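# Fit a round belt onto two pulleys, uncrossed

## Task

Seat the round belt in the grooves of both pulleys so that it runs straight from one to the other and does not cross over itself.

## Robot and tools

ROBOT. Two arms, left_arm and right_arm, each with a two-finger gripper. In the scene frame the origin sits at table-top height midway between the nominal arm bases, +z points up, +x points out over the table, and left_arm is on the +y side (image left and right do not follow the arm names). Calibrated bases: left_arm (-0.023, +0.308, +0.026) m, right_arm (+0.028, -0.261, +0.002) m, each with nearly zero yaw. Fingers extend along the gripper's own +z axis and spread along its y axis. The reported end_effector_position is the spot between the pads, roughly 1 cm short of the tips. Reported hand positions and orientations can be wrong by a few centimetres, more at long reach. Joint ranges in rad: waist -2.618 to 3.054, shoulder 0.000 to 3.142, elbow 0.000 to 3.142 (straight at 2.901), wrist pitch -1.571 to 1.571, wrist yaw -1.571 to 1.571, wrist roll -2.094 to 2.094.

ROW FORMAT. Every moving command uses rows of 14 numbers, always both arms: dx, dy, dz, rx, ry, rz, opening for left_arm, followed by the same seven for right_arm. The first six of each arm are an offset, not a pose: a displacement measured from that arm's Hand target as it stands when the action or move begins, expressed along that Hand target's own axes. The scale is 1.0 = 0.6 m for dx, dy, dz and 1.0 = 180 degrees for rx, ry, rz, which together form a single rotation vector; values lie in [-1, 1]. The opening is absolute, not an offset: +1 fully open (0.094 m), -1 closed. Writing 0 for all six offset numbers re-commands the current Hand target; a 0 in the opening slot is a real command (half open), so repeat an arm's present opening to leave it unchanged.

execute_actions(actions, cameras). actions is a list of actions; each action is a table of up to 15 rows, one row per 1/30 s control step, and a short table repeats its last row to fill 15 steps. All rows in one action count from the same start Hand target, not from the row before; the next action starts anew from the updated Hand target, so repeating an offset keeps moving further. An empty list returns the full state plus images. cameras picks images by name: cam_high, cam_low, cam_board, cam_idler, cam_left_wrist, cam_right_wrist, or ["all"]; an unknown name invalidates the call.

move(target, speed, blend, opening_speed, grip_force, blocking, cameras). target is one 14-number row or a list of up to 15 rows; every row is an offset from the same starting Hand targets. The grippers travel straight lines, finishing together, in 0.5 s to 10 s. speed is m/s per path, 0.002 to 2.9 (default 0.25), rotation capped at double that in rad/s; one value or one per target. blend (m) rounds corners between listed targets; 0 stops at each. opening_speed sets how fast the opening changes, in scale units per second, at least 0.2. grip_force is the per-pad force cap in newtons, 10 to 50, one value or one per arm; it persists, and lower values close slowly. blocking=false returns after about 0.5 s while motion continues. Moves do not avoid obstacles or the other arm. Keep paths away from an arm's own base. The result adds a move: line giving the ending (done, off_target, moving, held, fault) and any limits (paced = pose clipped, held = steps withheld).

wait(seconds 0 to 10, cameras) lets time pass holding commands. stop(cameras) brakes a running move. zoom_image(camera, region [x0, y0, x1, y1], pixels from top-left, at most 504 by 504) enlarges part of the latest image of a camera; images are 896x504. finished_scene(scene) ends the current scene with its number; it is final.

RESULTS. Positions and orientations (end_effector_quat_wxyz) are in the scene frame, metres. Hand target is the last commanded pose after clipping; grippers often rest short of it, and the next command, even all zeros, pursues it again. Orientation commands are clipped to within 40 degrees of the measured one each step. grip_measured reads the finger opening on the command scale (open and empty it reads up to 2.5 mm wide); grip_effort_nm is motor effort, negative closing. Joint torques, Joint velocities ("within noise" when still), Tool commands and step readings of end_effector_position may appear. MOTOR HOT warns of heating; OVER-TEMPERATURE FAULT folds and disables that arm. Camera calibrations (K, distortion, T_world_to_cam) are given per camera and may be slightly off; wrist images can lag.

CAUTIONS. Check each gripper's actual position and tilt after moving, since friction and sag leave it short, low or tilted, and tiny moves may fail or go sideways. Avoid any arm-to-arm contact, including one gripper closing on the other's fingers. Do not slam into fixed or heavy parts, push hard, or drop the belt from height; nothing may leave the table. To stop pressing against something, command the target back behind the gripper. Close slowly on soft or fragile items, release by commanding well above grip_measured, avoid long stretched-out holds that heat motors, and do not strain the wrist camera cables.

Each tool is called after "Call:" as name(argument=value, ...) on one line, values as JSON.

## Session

Call:
execute_actions(actions=[])

Call:
zoom_image(camera="cam_high", region=[200, 100, 480, 400])

Call:
zoom_image(camera="cam_board", region=[250, 150, 750, 480])

Call:
zoom_image(camera="cam_idler", region=[396, 150, 896, 400])

Scene clock: 0.00 s.
left_arm: end_effector_position=(+0.3712, +0.3547, +0.1072) grip_measured=+1.000 grip_effort_nm=n/a end_effector_quat_wxyz=(+0.562, -0.097, +0.812, +0.125) | right_arm: end_effector_position=(+0.4082, -0.2999, +0.0689) grip_measured=+1.000 grip_effort_nm=n/a end_effector_quat_wxyz=(+0.526, +0.079, +0.847, +0.018)
Joint positions: left_arm=[-0.028 1.618 0.389 0.861 -0.35 -0.031 0.094] | right_arm=[-0.137 1.517 0.367 0.686 -0.064 0.094 0.094]
Joint velocities: within noise
Joint torques (N m): no reading
Heat: left arm: 40 °C; right arm: 33 °C.
Hand target: left_arm +0.3724, +0.3554, +0.1105; +0.565, -0.101, +0.809, +0.125 | right_arm +0.4101, -0.2994, +0.0724; +0.530, +0.079, +0.844, +0.020
Tool commands: left_gripper/opening=+1.0 right_gripper/opening=+1.0
camera_calibration:
cam_left_wrist: T_world_to_cam=[[0.271424, -0.962133, -0.0250787, 0.234429], [-0.754294, -0.196462, -0.626453, 0.457661], [0.597804, 0.188951, -0.779056, -0.108075], [0, 0, 0, 1]] pos_world=[0.346189, 0.335886, 0.208385]
cam_right_wrist: T_world_to_cam=[[-0.137755, -0.989258, -0.0489189, -0.245834], [-0.852223, 0.143551, -0.503099, 0.460989], [0.504717, -0.0276144, -0.862843, -0.0495594], [0, 0, 0, 1]] pos_world=[0.384014, -0.310737, 0.177135]

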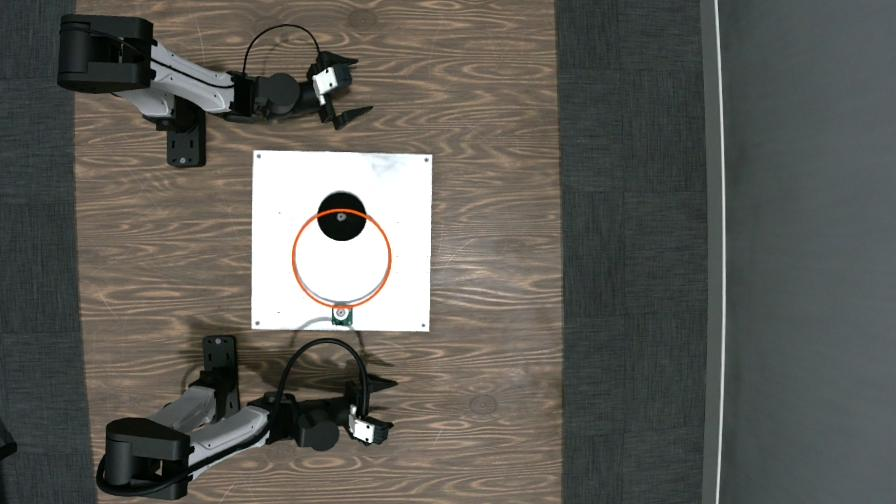

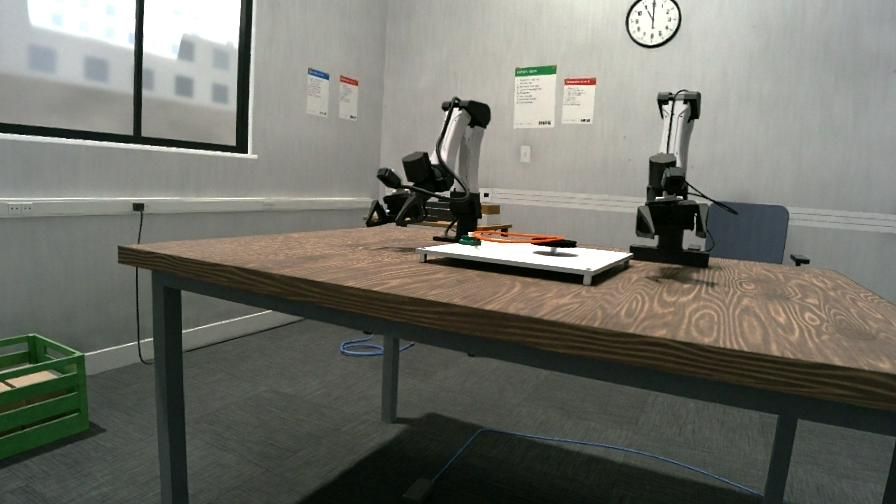

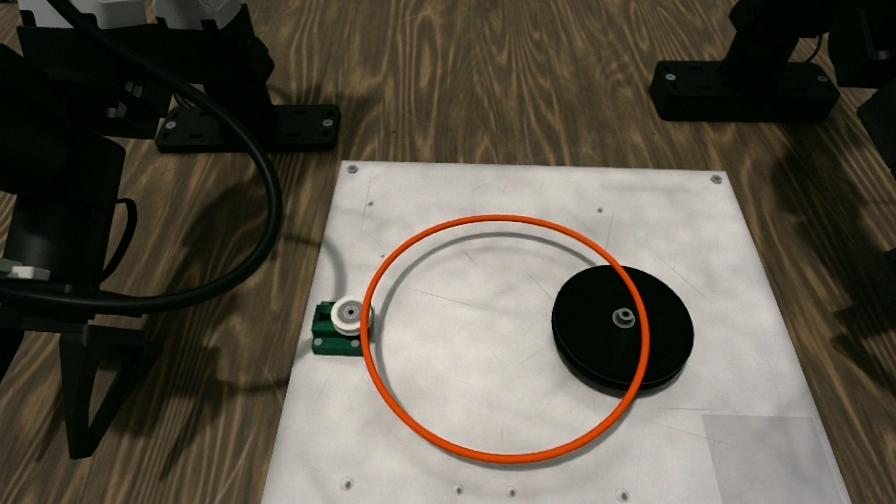

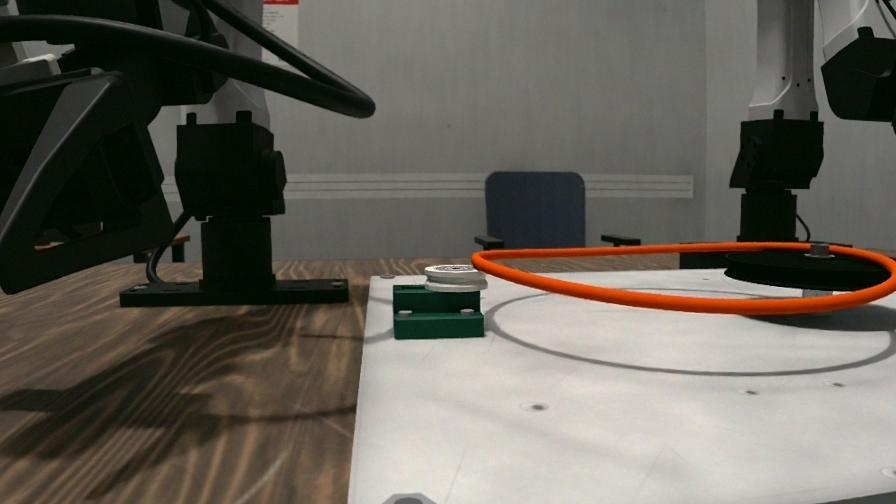

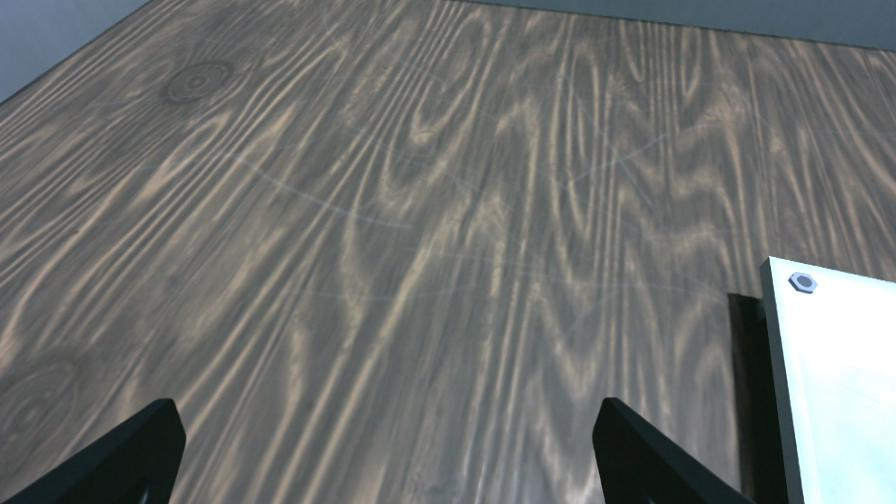

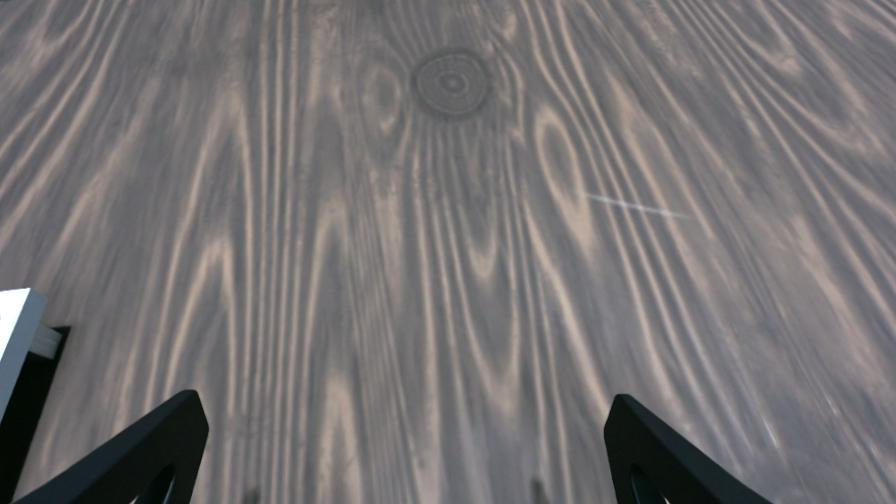

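Scaled by 1.680 from the camera's 896x504 image, which has a finer 1280x720 frame.

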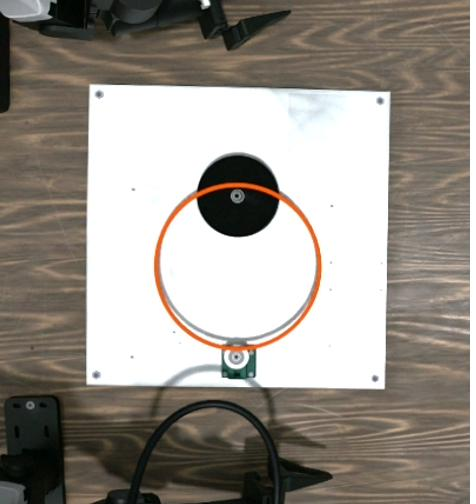

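Scaled by 1.008 from the camera's 896x504 image, which has a finer 1280x720 frame.

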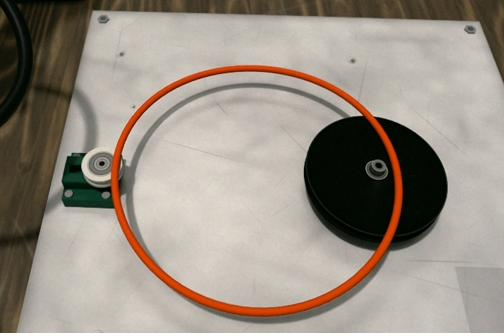

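Scaled by 1.008 from the camera's 896x504 image, which has a finer 1280x720 frame.

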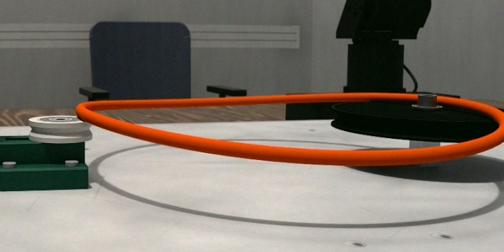

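Call:
move(target=[0,0,0,0,0,0,1, 0.0808,0.3271,-0.2774,0.0873,0.3459,0.0661,-0.2], cameras=["cam_right_wrist","cam_idler"])

Scene clock: 29.47 s.
left_arm: end_effector_position=(+0.3712, +0.3547, +0.1072) grip_measured=+1.000 grip_effort_nm=-0.01 end_effector_quat_wxyz=(+0.562, -0.097, +0.812, +0.125) | right_arm: end_effector_position=(+0.2646, -0.0946, +0.1229) grip_measured=-0.197 grip_effort_nm=-0.18 end_effector_quat_wxyz=(+0.014, +0.200, +0.980, -0.001)
Joint positions: left_arm=[-0.028 1.618 0.389 0.861 -0.35 -0.031 0.094] | right_arm=[0.62 1.619 1.347 -1.28 0.022 1.028 0.038]
Joint torques (N m): left_arm=[-0.34 -6.17 5.5 1.97 0 0.03] | right_arm=[0.88 -6.06 8.76 0.12 -0.14 0.24]
Heat: left arm: 42 °C; right arm: 36 °C.
Hand target: left_arm +0.3724, +0.3554, +0.1105; +0.565, -0.101, +0.809, +0.125 | right_arm +0.2619, -0.0901, +0.1252; +0.000, +0.208, +0.978, +0.000
Off the commanded pose: left_arm 0.004 m, 1 deg | right_arm 0.006 m, 2 deg.
move: done
camera_calibration:
cam_right_wrist: T_world_to_cam=[[-0.349235, -0.935942, 0.0452534, -0.0103898], [-0.791545, 0.320513, 0.520314, 0.211235], [-0.501488, 0.145892, -0.852775, 0.356641], [0, 0, 0, 1]] pos_world=[0.342425, -0.129459, 0.194696]
Images, in order (width x height): cam_idler 896x504, cam_right_wrist 896x504.

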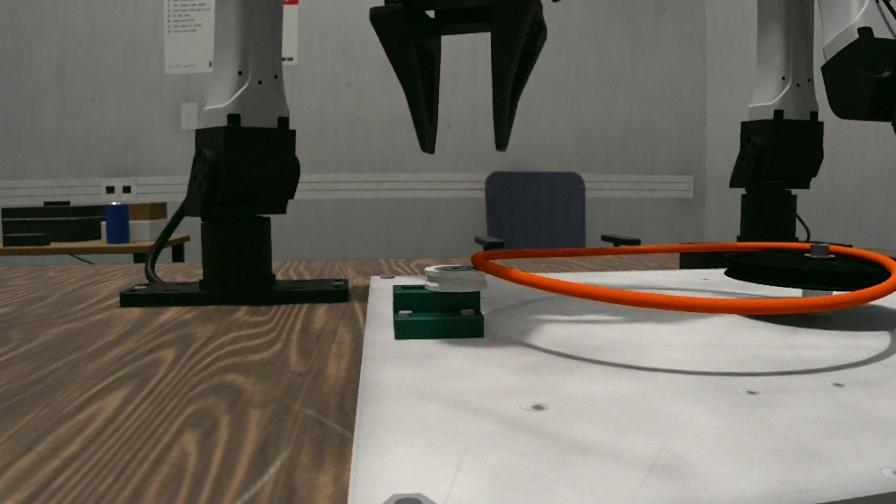

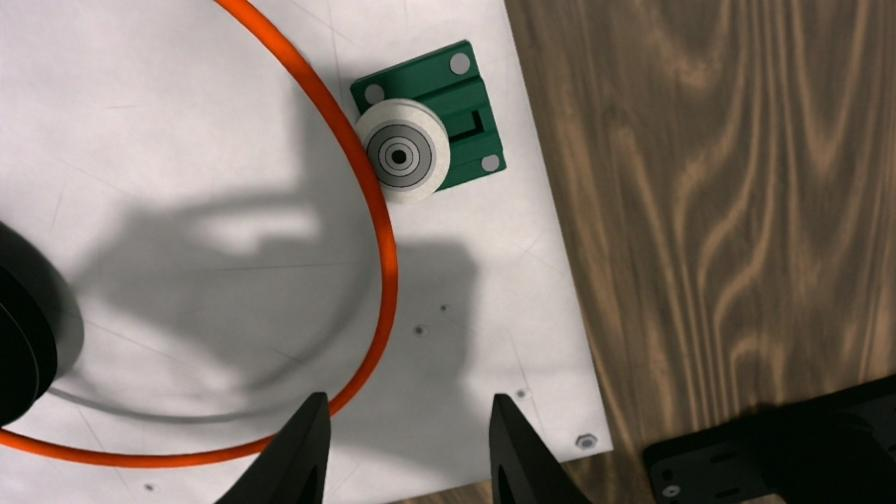

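Call:
move(target=[0,0,0,0,0,0,1, 0.0037,0.0168,0.1353,0,0,0,-0.2], cameras=["cam_right_wrist","cam_idler"])

Scene clock: 48.60 s.
left_arm: end_effector_position=(+0.3712, +0.3547, +0.1072) grip_measured=+1.000 grip_effort_nm=-0.01 end_effector_quat_wxyz=(+0.562, -0.097, +0.812, +0.125) | right_arm: end_effector_position=(+0.2638, -0.0867, +0.0517) grip_measured=-0.197 grip_effort_nm=-0.18 end_effector_quat_wxyz=(+0.004, +0.200, +0.980, -0.010)
Joint positions: left_arm=[-0.028 1.618 0.389 0.861 -0.35 -0.031 0.094] | right_arm=[0.641 1.707 1.156 -1.03 0.019 1.051 0.038]
Joint torques (N m): left_arm=[-0.32 -6.3 5.63 2.01 -0.07 0.01] | right_arm=[1.02 -6.97 4.86 0.73 -0.13 0.24]
Heat: left arm: 43 °C; right arm: 37 °C.
Hand target: left_arm +0.3724, +0.3554, +0.1105; +0.565, -0.101, +0.809, +0.125 | right_arm +0.2639, -0.0799, +0.0440; +0.000, +0.208, +0.978, +0.000
Off the commanded pose: left_arm 0.004 m, 1 deg | right_arm 0.010 m, 2 deg.
move: done
camera_calibration:
cam_right_wrist: T_world_to_cam=[[-0.34893, -0.934732, 0.0672551, -0.00123298], [-0.77812, 0.328967, 0.535079, 0.241524], [-0.52228, 0.134372, -0.842121, 0.298226], [0, 0, 0, 1]] pos_world=[0.343262, -0.12068, 0.121991]
Images, in order (width x height): cam_idler 896x504, cam_right_wrist 896x504.

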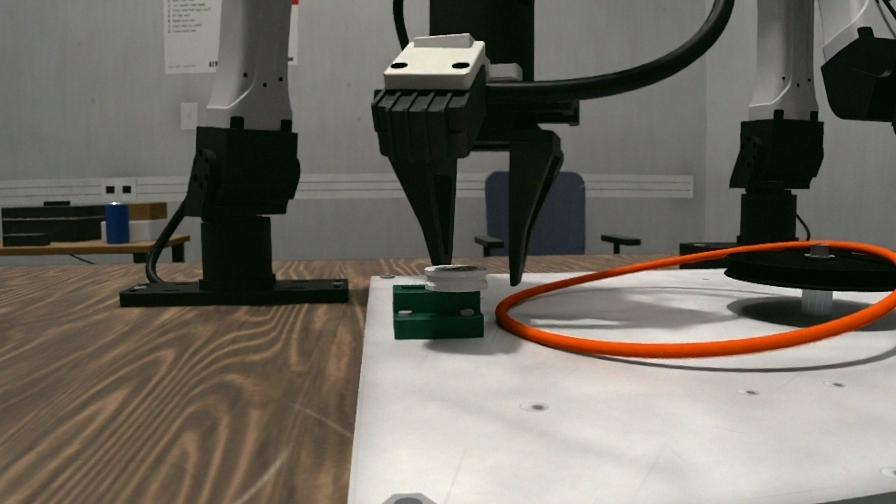

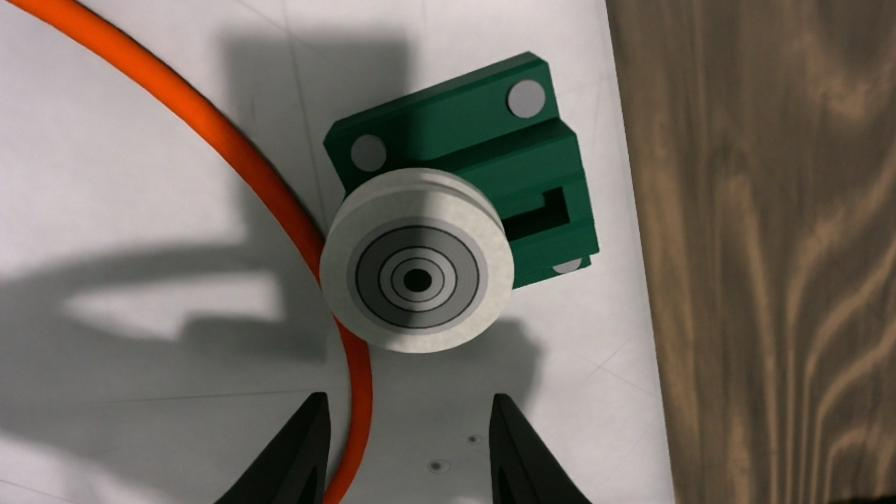

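Call:
move(target=[0,0,0,0,0,0,1, 0.0183,0.0207,0.0275,0,0,0,-0.2], speed=0.08, cameras=["cam_right_wrist","cam_idler","cam_board"])

Call:
zoom_image(camera="cam_idler", region=[400, 220, 600, 360])

Scene clock: 73.30 s.
left_arm: end_effector_position=(+0.3712, +0.3547, +0.1072) grip_measured=+1.000 grip_effort_nm=-0.01 end_effector_quat_wxyz=(+0.562, -0.097, +0.812, +0.125) | right_arm: end_effector_position=(+0.2598, -0.0698, +0.0367) grip_measured=-0.197 grip_effort_nm=-0.18 end_effector_quat_wxyz=(+0.005, +0.201, +0.980, -0.007)
Joint positions: left_arm=[-0.028 1.618 0.389 0.861 -0.35 -0.031 0.094] | right_arm=[0.693 1.747 1.141 -0.969 0.017 1.103 0.038]
Joint torques (N m): left_arm=[-0.49 -6.08 5.27 2 0.04 0.07] | right_arm=[0.96 -6.89 4.67 0.74 -0.11 0.24]
Heat: left arm: 43 °C; right arm: 36 °C.
Hand target: left_arm +0.3724, +0.3554, +0.1105; +0.565, -0.101, +0.809, +0.125 | right_arm +0.2590, -0.0641, +0.0276; +0.000, +0.208, +0.978, +0.000
Off the commanded pose: left_arm 0.004 m, 1 deg | right_arm 0.011 m, 1 deg.
move: off_target (right_arm)
camera_calibration:
cam_right_wrist: T_world_to_cam=[[-0.34952, -0.93494, 0.0610099, 0.01462], [-0.780373, 0.326536, 0.533284, 0.241354], [-0.518511, 0.138783, -0.843733, 0.280768], [0, 0, 0, 1]] pos_world=[0.339038, -0.104108, 0.107291]
Images, in order (width x height): cam_board 896x504, cam_idler 896x504, cam_right_wrist 896x504.

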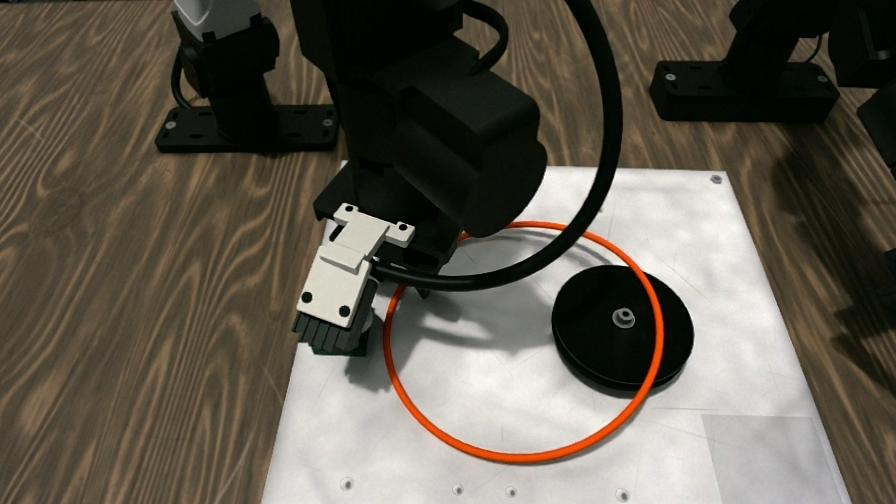

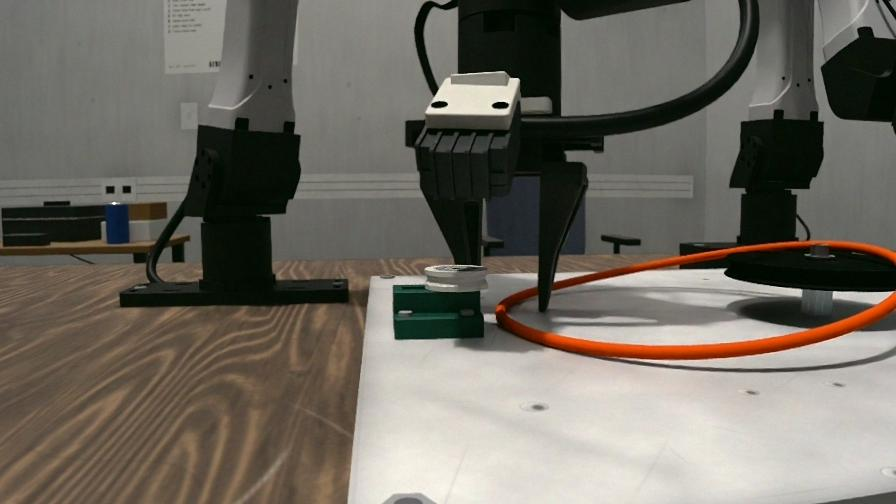

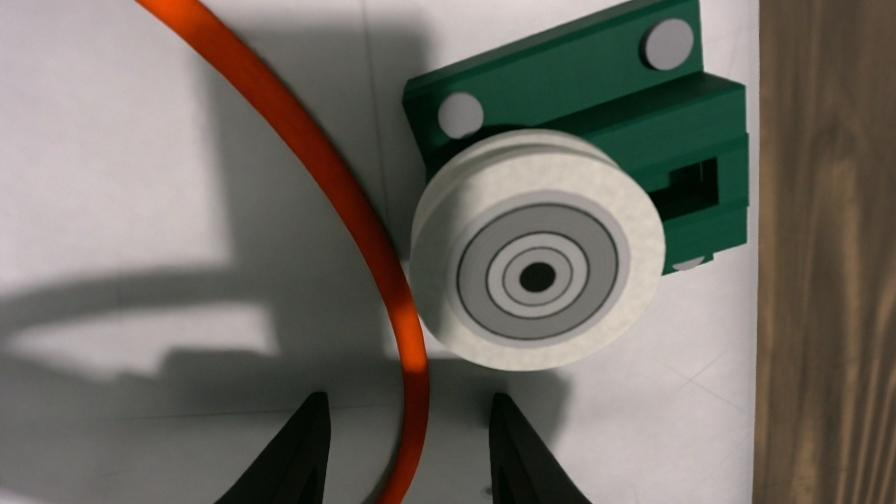

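Scaled by 2.520 from the camera's 896x504 image, which has a finer 1280x720 frame.

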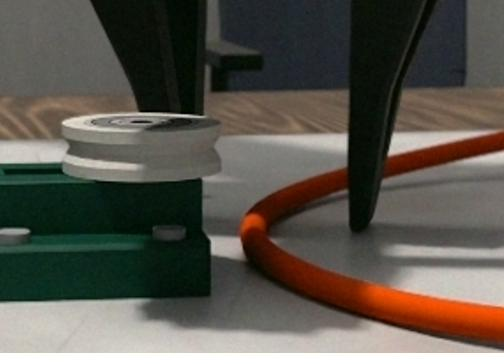

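Call:
move(target=[0,0,0,0,0,0,1, 0,0,0,0,0,0,-0.96], grip_force=[50, 25], opening_speed=0.8, cameras=["cam_right_wrist","cam_idler"])

Call:
zoom_image(camera="cam_idler", region=[400, 220, 600, 360])

Scene clock: 85.07 s.
left_arm: end_effector_position=(+0.3712, +0.3547, +0.1072) grip_measured=+1.000 grip_effort_nm=-0.01 end_effector_quat_wxyz=(+0.562, -0.097, +0.812, +0.125) | right_arm: end_effector_position=(+0.2601, -0.0695, +0.0367) grip_measured=-0.897 grip_effort_nm=-0.60 end_effector_quat_wxyz=(+0.006, +0.201, +0.980, -0.007)
Joint positions: left_arm=[-0.028 1.618 0.389 0.861 -0.35 -0.031 0.094] | right_arm=[0.693 1.747 1.141 -0.967 0.017 1.103 0.005]
Joint torques (N m): left_arm=[-0.51 -6.22 5.35 2.09 0.04 0.02] | right_arm=[0.96 -6.9 4.66 0.74 -0.11 0.24]
Heat: left arm: 43 °C; right arm: 36 °C.
Hand target: left_arm +0.3724, +0.3554, +0.1105; +0.565, -0.101, +0.809, +0.125 | right_arm +0.2590, -0.0641, +0.0276; +0.000, +0.208, +0.978, +0.000
Off the commanded pose: left_arm 0.004 m, 1 deg | right_arm 0.011 m, 1 deg.
grip_force (N): 50, 25
move: off_target (right_arm)
camera_calibration:
cam_right_wrist: T_world_to_cam=[[-0.349583, -0.935002, 0.0596928, 0.0150258], [-0.781032, 0.326021, 0.532635, 0.241681], [-0.517476, 0.139578, -0.844237, 0.280627], [0, 0, 0, 1]] pos_world=[0.339231, -0.103913, 0.107291]
Images, in order (width x height): cam_idler 896x504, cam_right_wrist 896x504.

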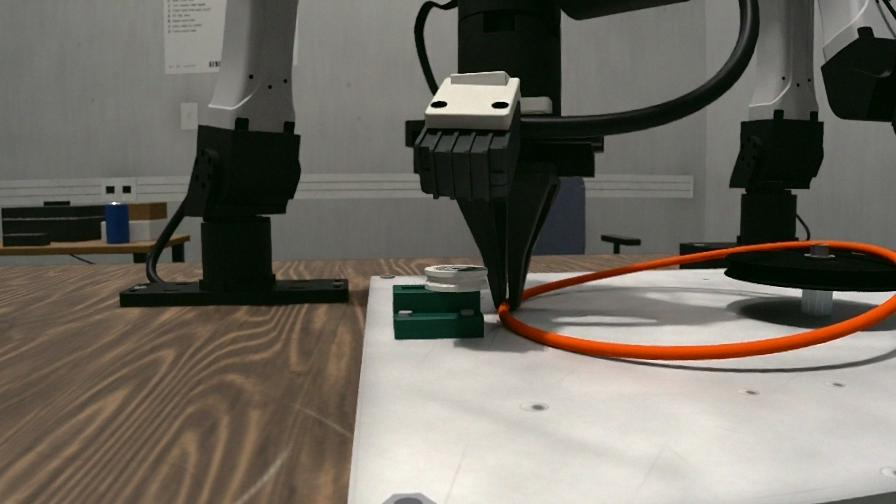

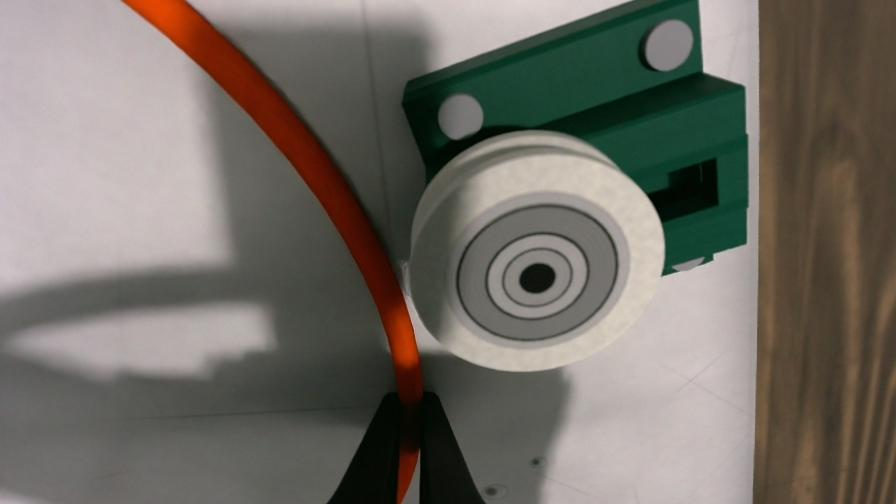

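Scaled by 2.520 from the camera's 896x504 image, which has a finer 1280x720 frame.

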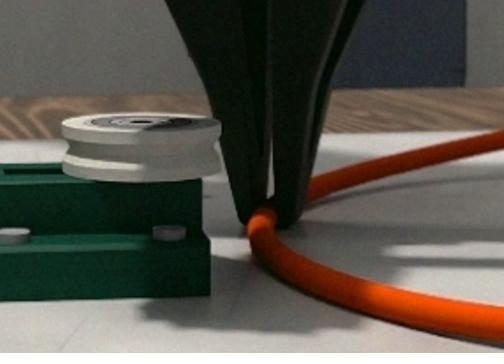

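Call:
move(target=[[0,0,0,0,0,0,1, 0,0,-0.0823,0,0,0,-0.96],[0,0,0,0,0,0,1, -0.0228,-0.0964,-0.0823,0,0,0.1,-0.96]], speed=0.12, blend=[0.01,0], cameras=["cam_right_wrist","cam_idler","cam_board","cam_high"])

Call:
zoom_image(camera="cam_idler", region=[360, 200, 560, 340])

Scene clock: 109.33 s.
left_arm: end_effector_position=(+0.3712, +0.3547, +0.1072) grip_measured=+1.000 grip_effort_nm=-0.01 end_effector_quat_wxyz=(+0.562, -0.097, +0.812, +0.125) | right_arm: end_effector_position=(+0.2570, -0.1173, +0.0746) grip_measured=-0.897 grip_effort_nm=-0.60 end_effector_quat_wxyz=(+0.010, +0.344, +0.939, +0.002)
Joint positions: left_arm=[-0.028 1.618 0.389 0.861 -0.35 -0.031 0.094] | right_arm=[0.563 1.574 1.107 -1.089 0.014 1.272 0.005]
Joint torques (N m): left_arm=[-0.47 -6.31 5.39 2.02 0.01 0.06] | right_arm=[-0.13 -9.74 4.71 0.13 -0.1 0.26]
Heat: left arm: 43 °C; right arm: 36 °C.
Hand target: left_arm +0.3724, +0.3554, +0.1105; +0.565, -0.101, +0.809, +0.125 | right_arm +0.2480, -0.1226, +0.0769; +0.000, +0.358, +0.934, +0.000
Off the commanded pose: left_arm 0.004 m, 1 deg | right_arm 0.011 m, 2 deg.
grip_force (N): 50, 25
move: off_target (right_arm)
camera_calibration:
cam_right_wrist: T_world_to_cam=[[-0.610162, -0.791337, 0.0385725, 0.0523826], [-0.659481, 0.53427, 0.528811, 0.228119], [-0.439076, 0.297223, -0.847863, 0.316253], [0, 0, 0, 1]] pos_world=[0.321261, -0.174423, 0.145487]
Images, in order (width x height): cam_high 896x504, cam_board 896x504, cam_idler 896x504, cam_right_wrist 896x504.

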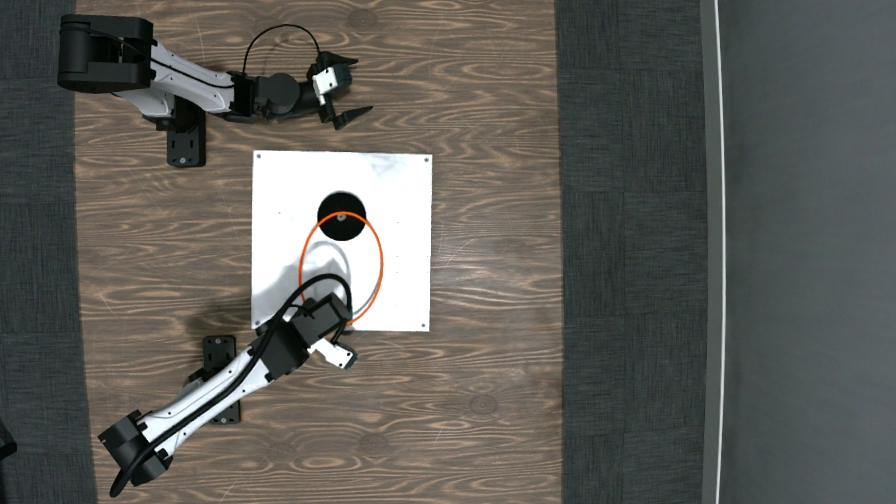

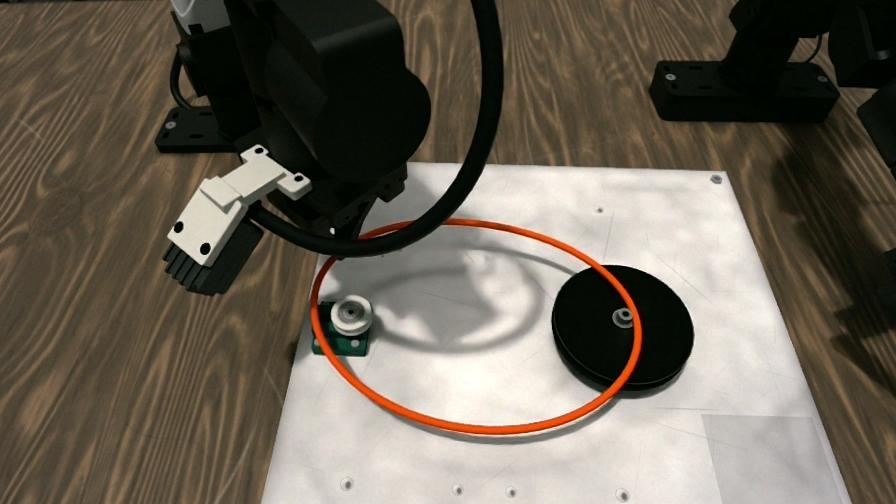

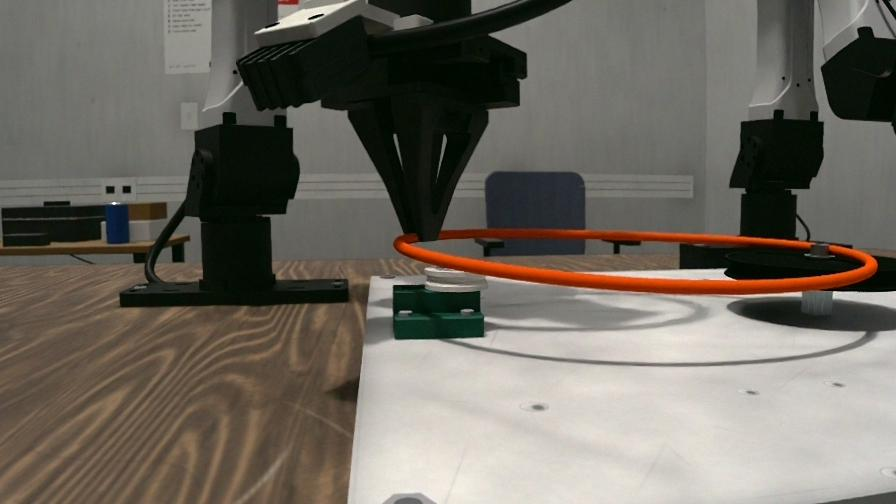

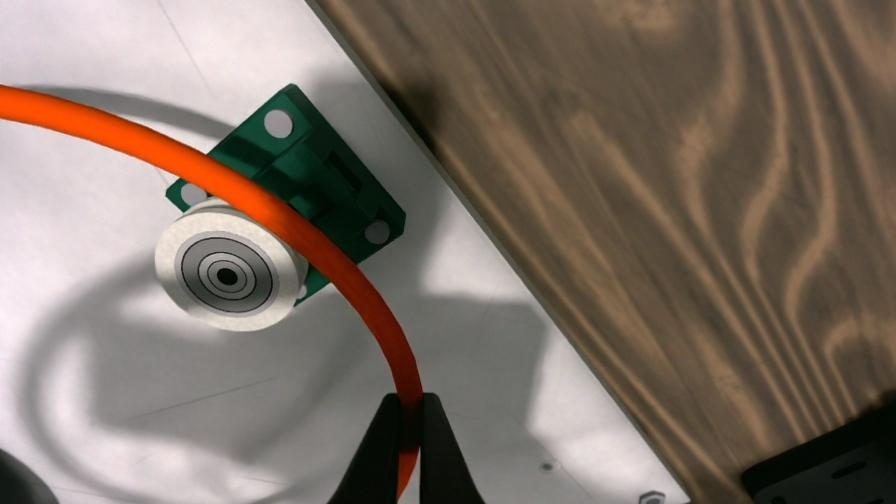

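Scaled by 2.520 from the camera's 896x504 image, which has a finer 1280x720 frame.

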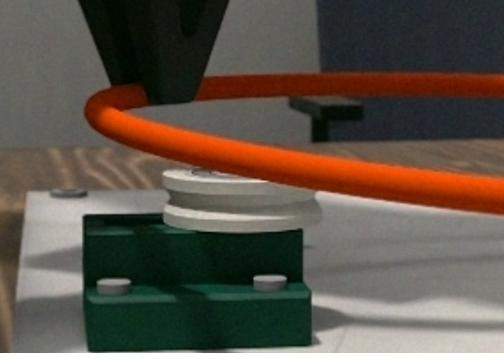

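Call:
move(target=[0,0,0,0,0,0,1, -0.0033,-0.0037,0.035,0,0,0,-0.96], speed=0.1, cameras=["cam_right_wrist","cam_idler","cam_board"])

Call:
zoom_image(camera="cam_idler", region=[360, 200, 560, 340])

Scene clock: 117.57 s.
left_arm: end_effector_position=(+0.3712, +0.3547, +0.1072) grip_measured=+1.000 grip_effort_nm=-0.01 end_effector_quat_wxyz=(+0.562, -0.097, +0.812, +0.125) | right_arm: end_effector_position=(+0.2480, -0.1247, +0.0573) grip_measured=-0.897 grip_effort_nm=-0.60 end_effector_quat_wxyz=(+0.001, +0.348, +0.938, -0.008)
Joint positions: left_arm=[-0.028 1.618 0.389 0.861 -0.35 -0.031 0.094] | right_arm=[0.555 1.574 1.036 -1.046 0.011 1.272 0.005]
Joint torques (N m): left_arm=[-0.31 -6.34 5.57 1.96 0.01 0.03] | right_arm=[-0.28 -8.17 4.59 0.51 -0.05 0.15]
Heat: left arm: 43 °C; right arm: 36 °C.
Hand target: left_arm +0.3724, +0.3554, +0.1105; +0.565, -0.101, +0.809, +0.125 | right_arm +0.2479, -0.1255, +0.0559; +0.000, +0.358, +0.934, +0.000
Off the commanded pose: left_arm 0.004 m, 1 deg | right_arm 0.002 m, 2 deg.
grip_force (N): 50, 25
move: done
camera_calibration:
cam_right_wrist: T_world_to_cam=[[-0.614865, -0.786045, 0.0638314, 0.0421239], [-0.641845, 0.545808, 0.538635, 0.231824], [-0.458231, 0.290218, -0.840118, 0.303344], [0, 0, 0, 1]] pos_world=[0.313698, -0.181456, 0.127287]
Images, in order (width x height): cam_board 896x504, cam_idler 896x504, cam_right_wrist 896x504.

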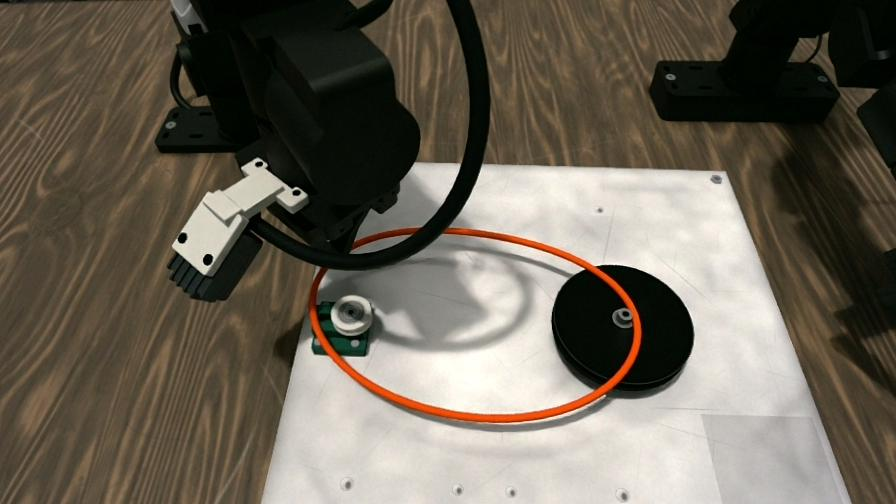

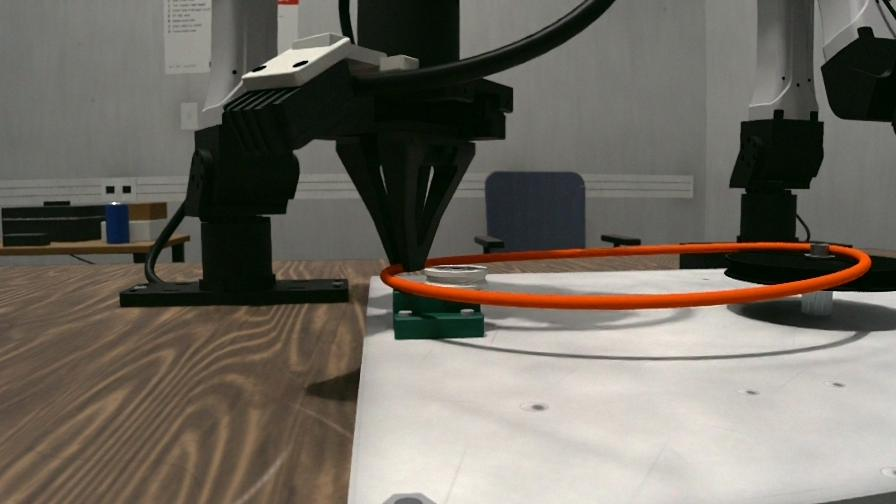

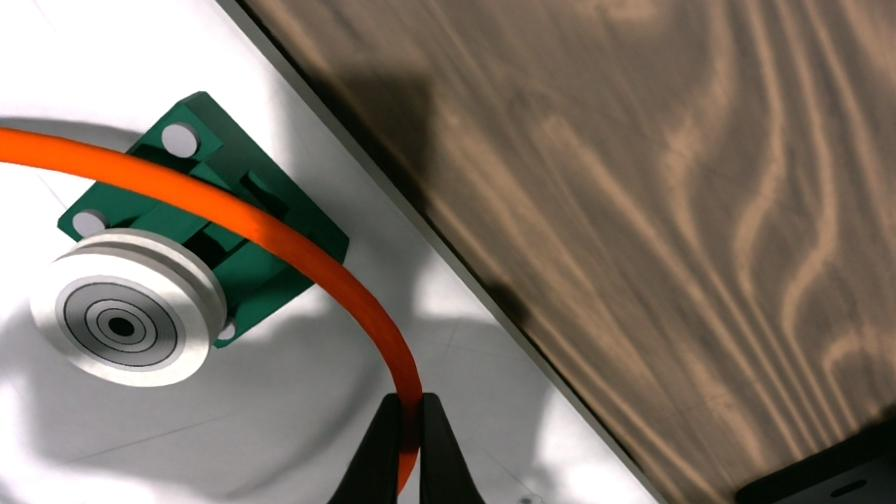

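Scaled by 2.520 from the camera's 896x504 image, which has a finer 1280x720 frame.

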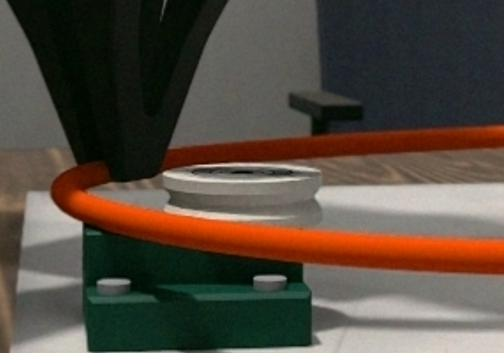

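Call:
move(target=[0,0,0,0,0,0,1, 0.0163,0.048,-0.0033,0,0,-0.045,-0.96], speed=0.08, cameras=["cam_right_wrist","cam_idler","cam_board"])

Call:
zoom_image(camera="cam_idler", region=[360, 200, 560, 340])

Call:
zoom_image(camera="cam_board", region=[280, 220, 480, 400])

Scene clock: 127.17 s.
left_arm: end_effector_position=(+0.3712, +0.3547, +0.1072) grip_measured=+1.000 grip_effort_nm=-0.01 end_effector_quat_wxyz=(+0.562, -0.097, +0.812, +0.125) | right_arm: end_effector_position=(+0.2545, -0.1061, +0.0560) grip_measured=-0.897 grip_effort_nm=-0.60 end_effector_quat_wxyz=(+0.000, +0.302, +0.953, -0.009)
Joint positions: left_arm=[-0.028 1.618 0.389 0.861 -0.35 -0.031 0.094] | right_arm=[0.601 1.637 1.096 -1.046 0.011 1.22 0.005]
Joint torques (N m): left_arm=[-0.24 -6.26 5.33 1.97 -0.02 0.06] | right_arm=[1.05 -5.98 8.36 0.38 -0.05 -0.11]
Heat: left arm: 43 °C; right arm: 35 °C.
Hand target: left_arm +0.3724, +0.3554, +0.1105; +0.565, -0.101, +0.809, +0.125 | right_arm +0.2599, -0.0976, +0.0579; +0.000, +0.291, +0.957, +0.000
Off the commanded pose: left_arm 0.004 m, 1 deg | right_arm 0.010 m, 2 deg.
grip_force (N): 50, 25
move: done
camera_calibration:
cam_right_wrist: T_world_to_cam=[[-0.535489, -0.841882, 0.0669797, 0.0344961], [-0.689974, 0.481841, 0.540154, 0.231914], [-0.487019, 0.243032, -0.838897, 0.302023], [0, 0, 0, 1]] pos_world=[0.325578, -0.156105, 0.125786]
Images, in order (width x height): cam_board 896x504, cam_idler 896x504, cam_right_wrist 896x504.

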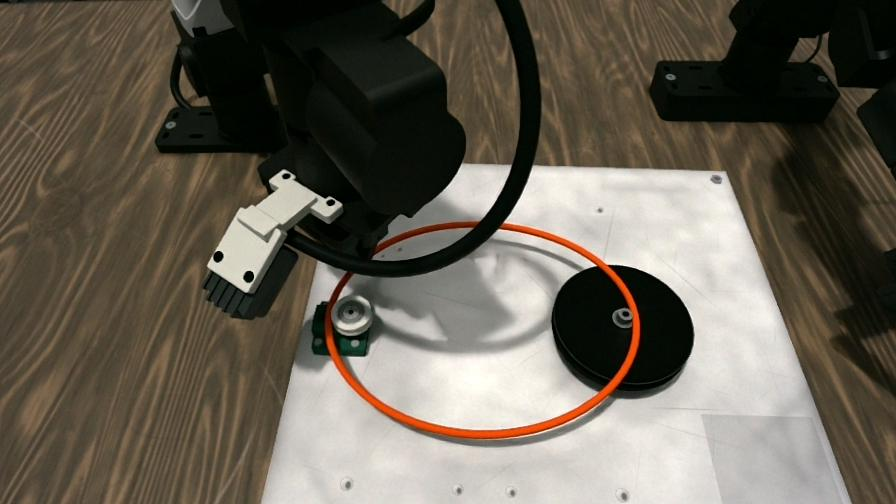

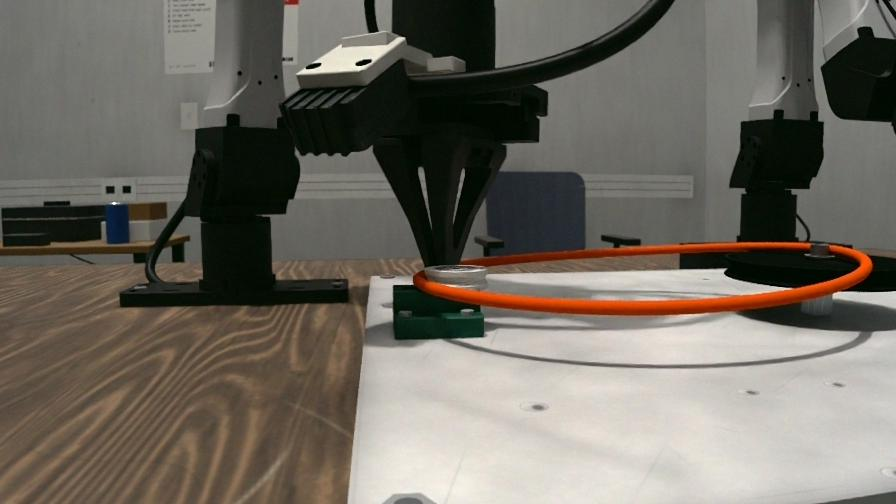

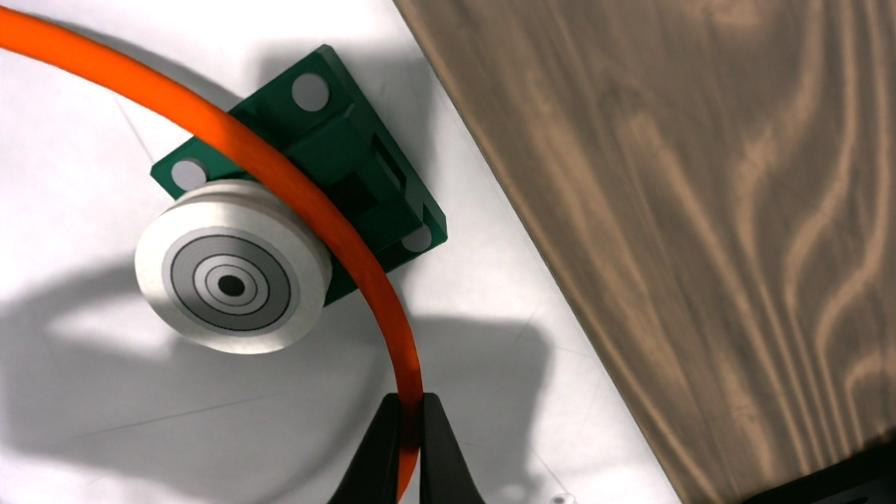

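Scaled by 2.520 from the camera's 896x504 image, which has a finer 1280x720 frame.

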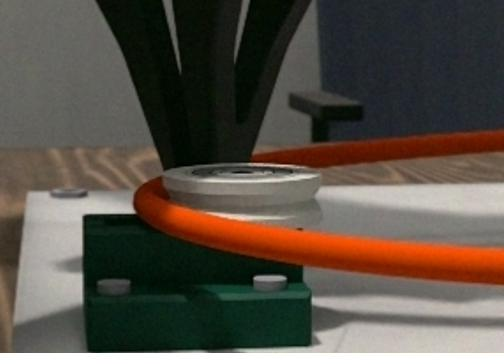

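Scaled by 2.520 from the camera's 896x504 image, which has a finer 1280x720 frame.

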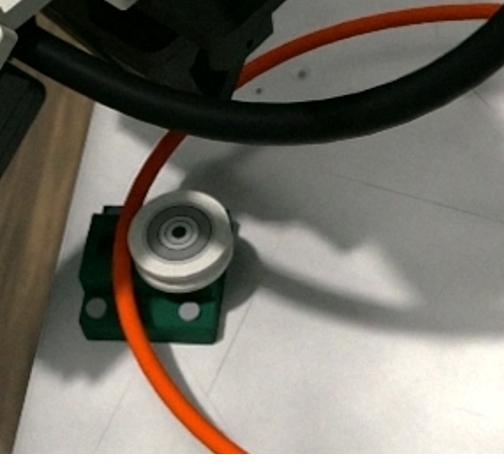

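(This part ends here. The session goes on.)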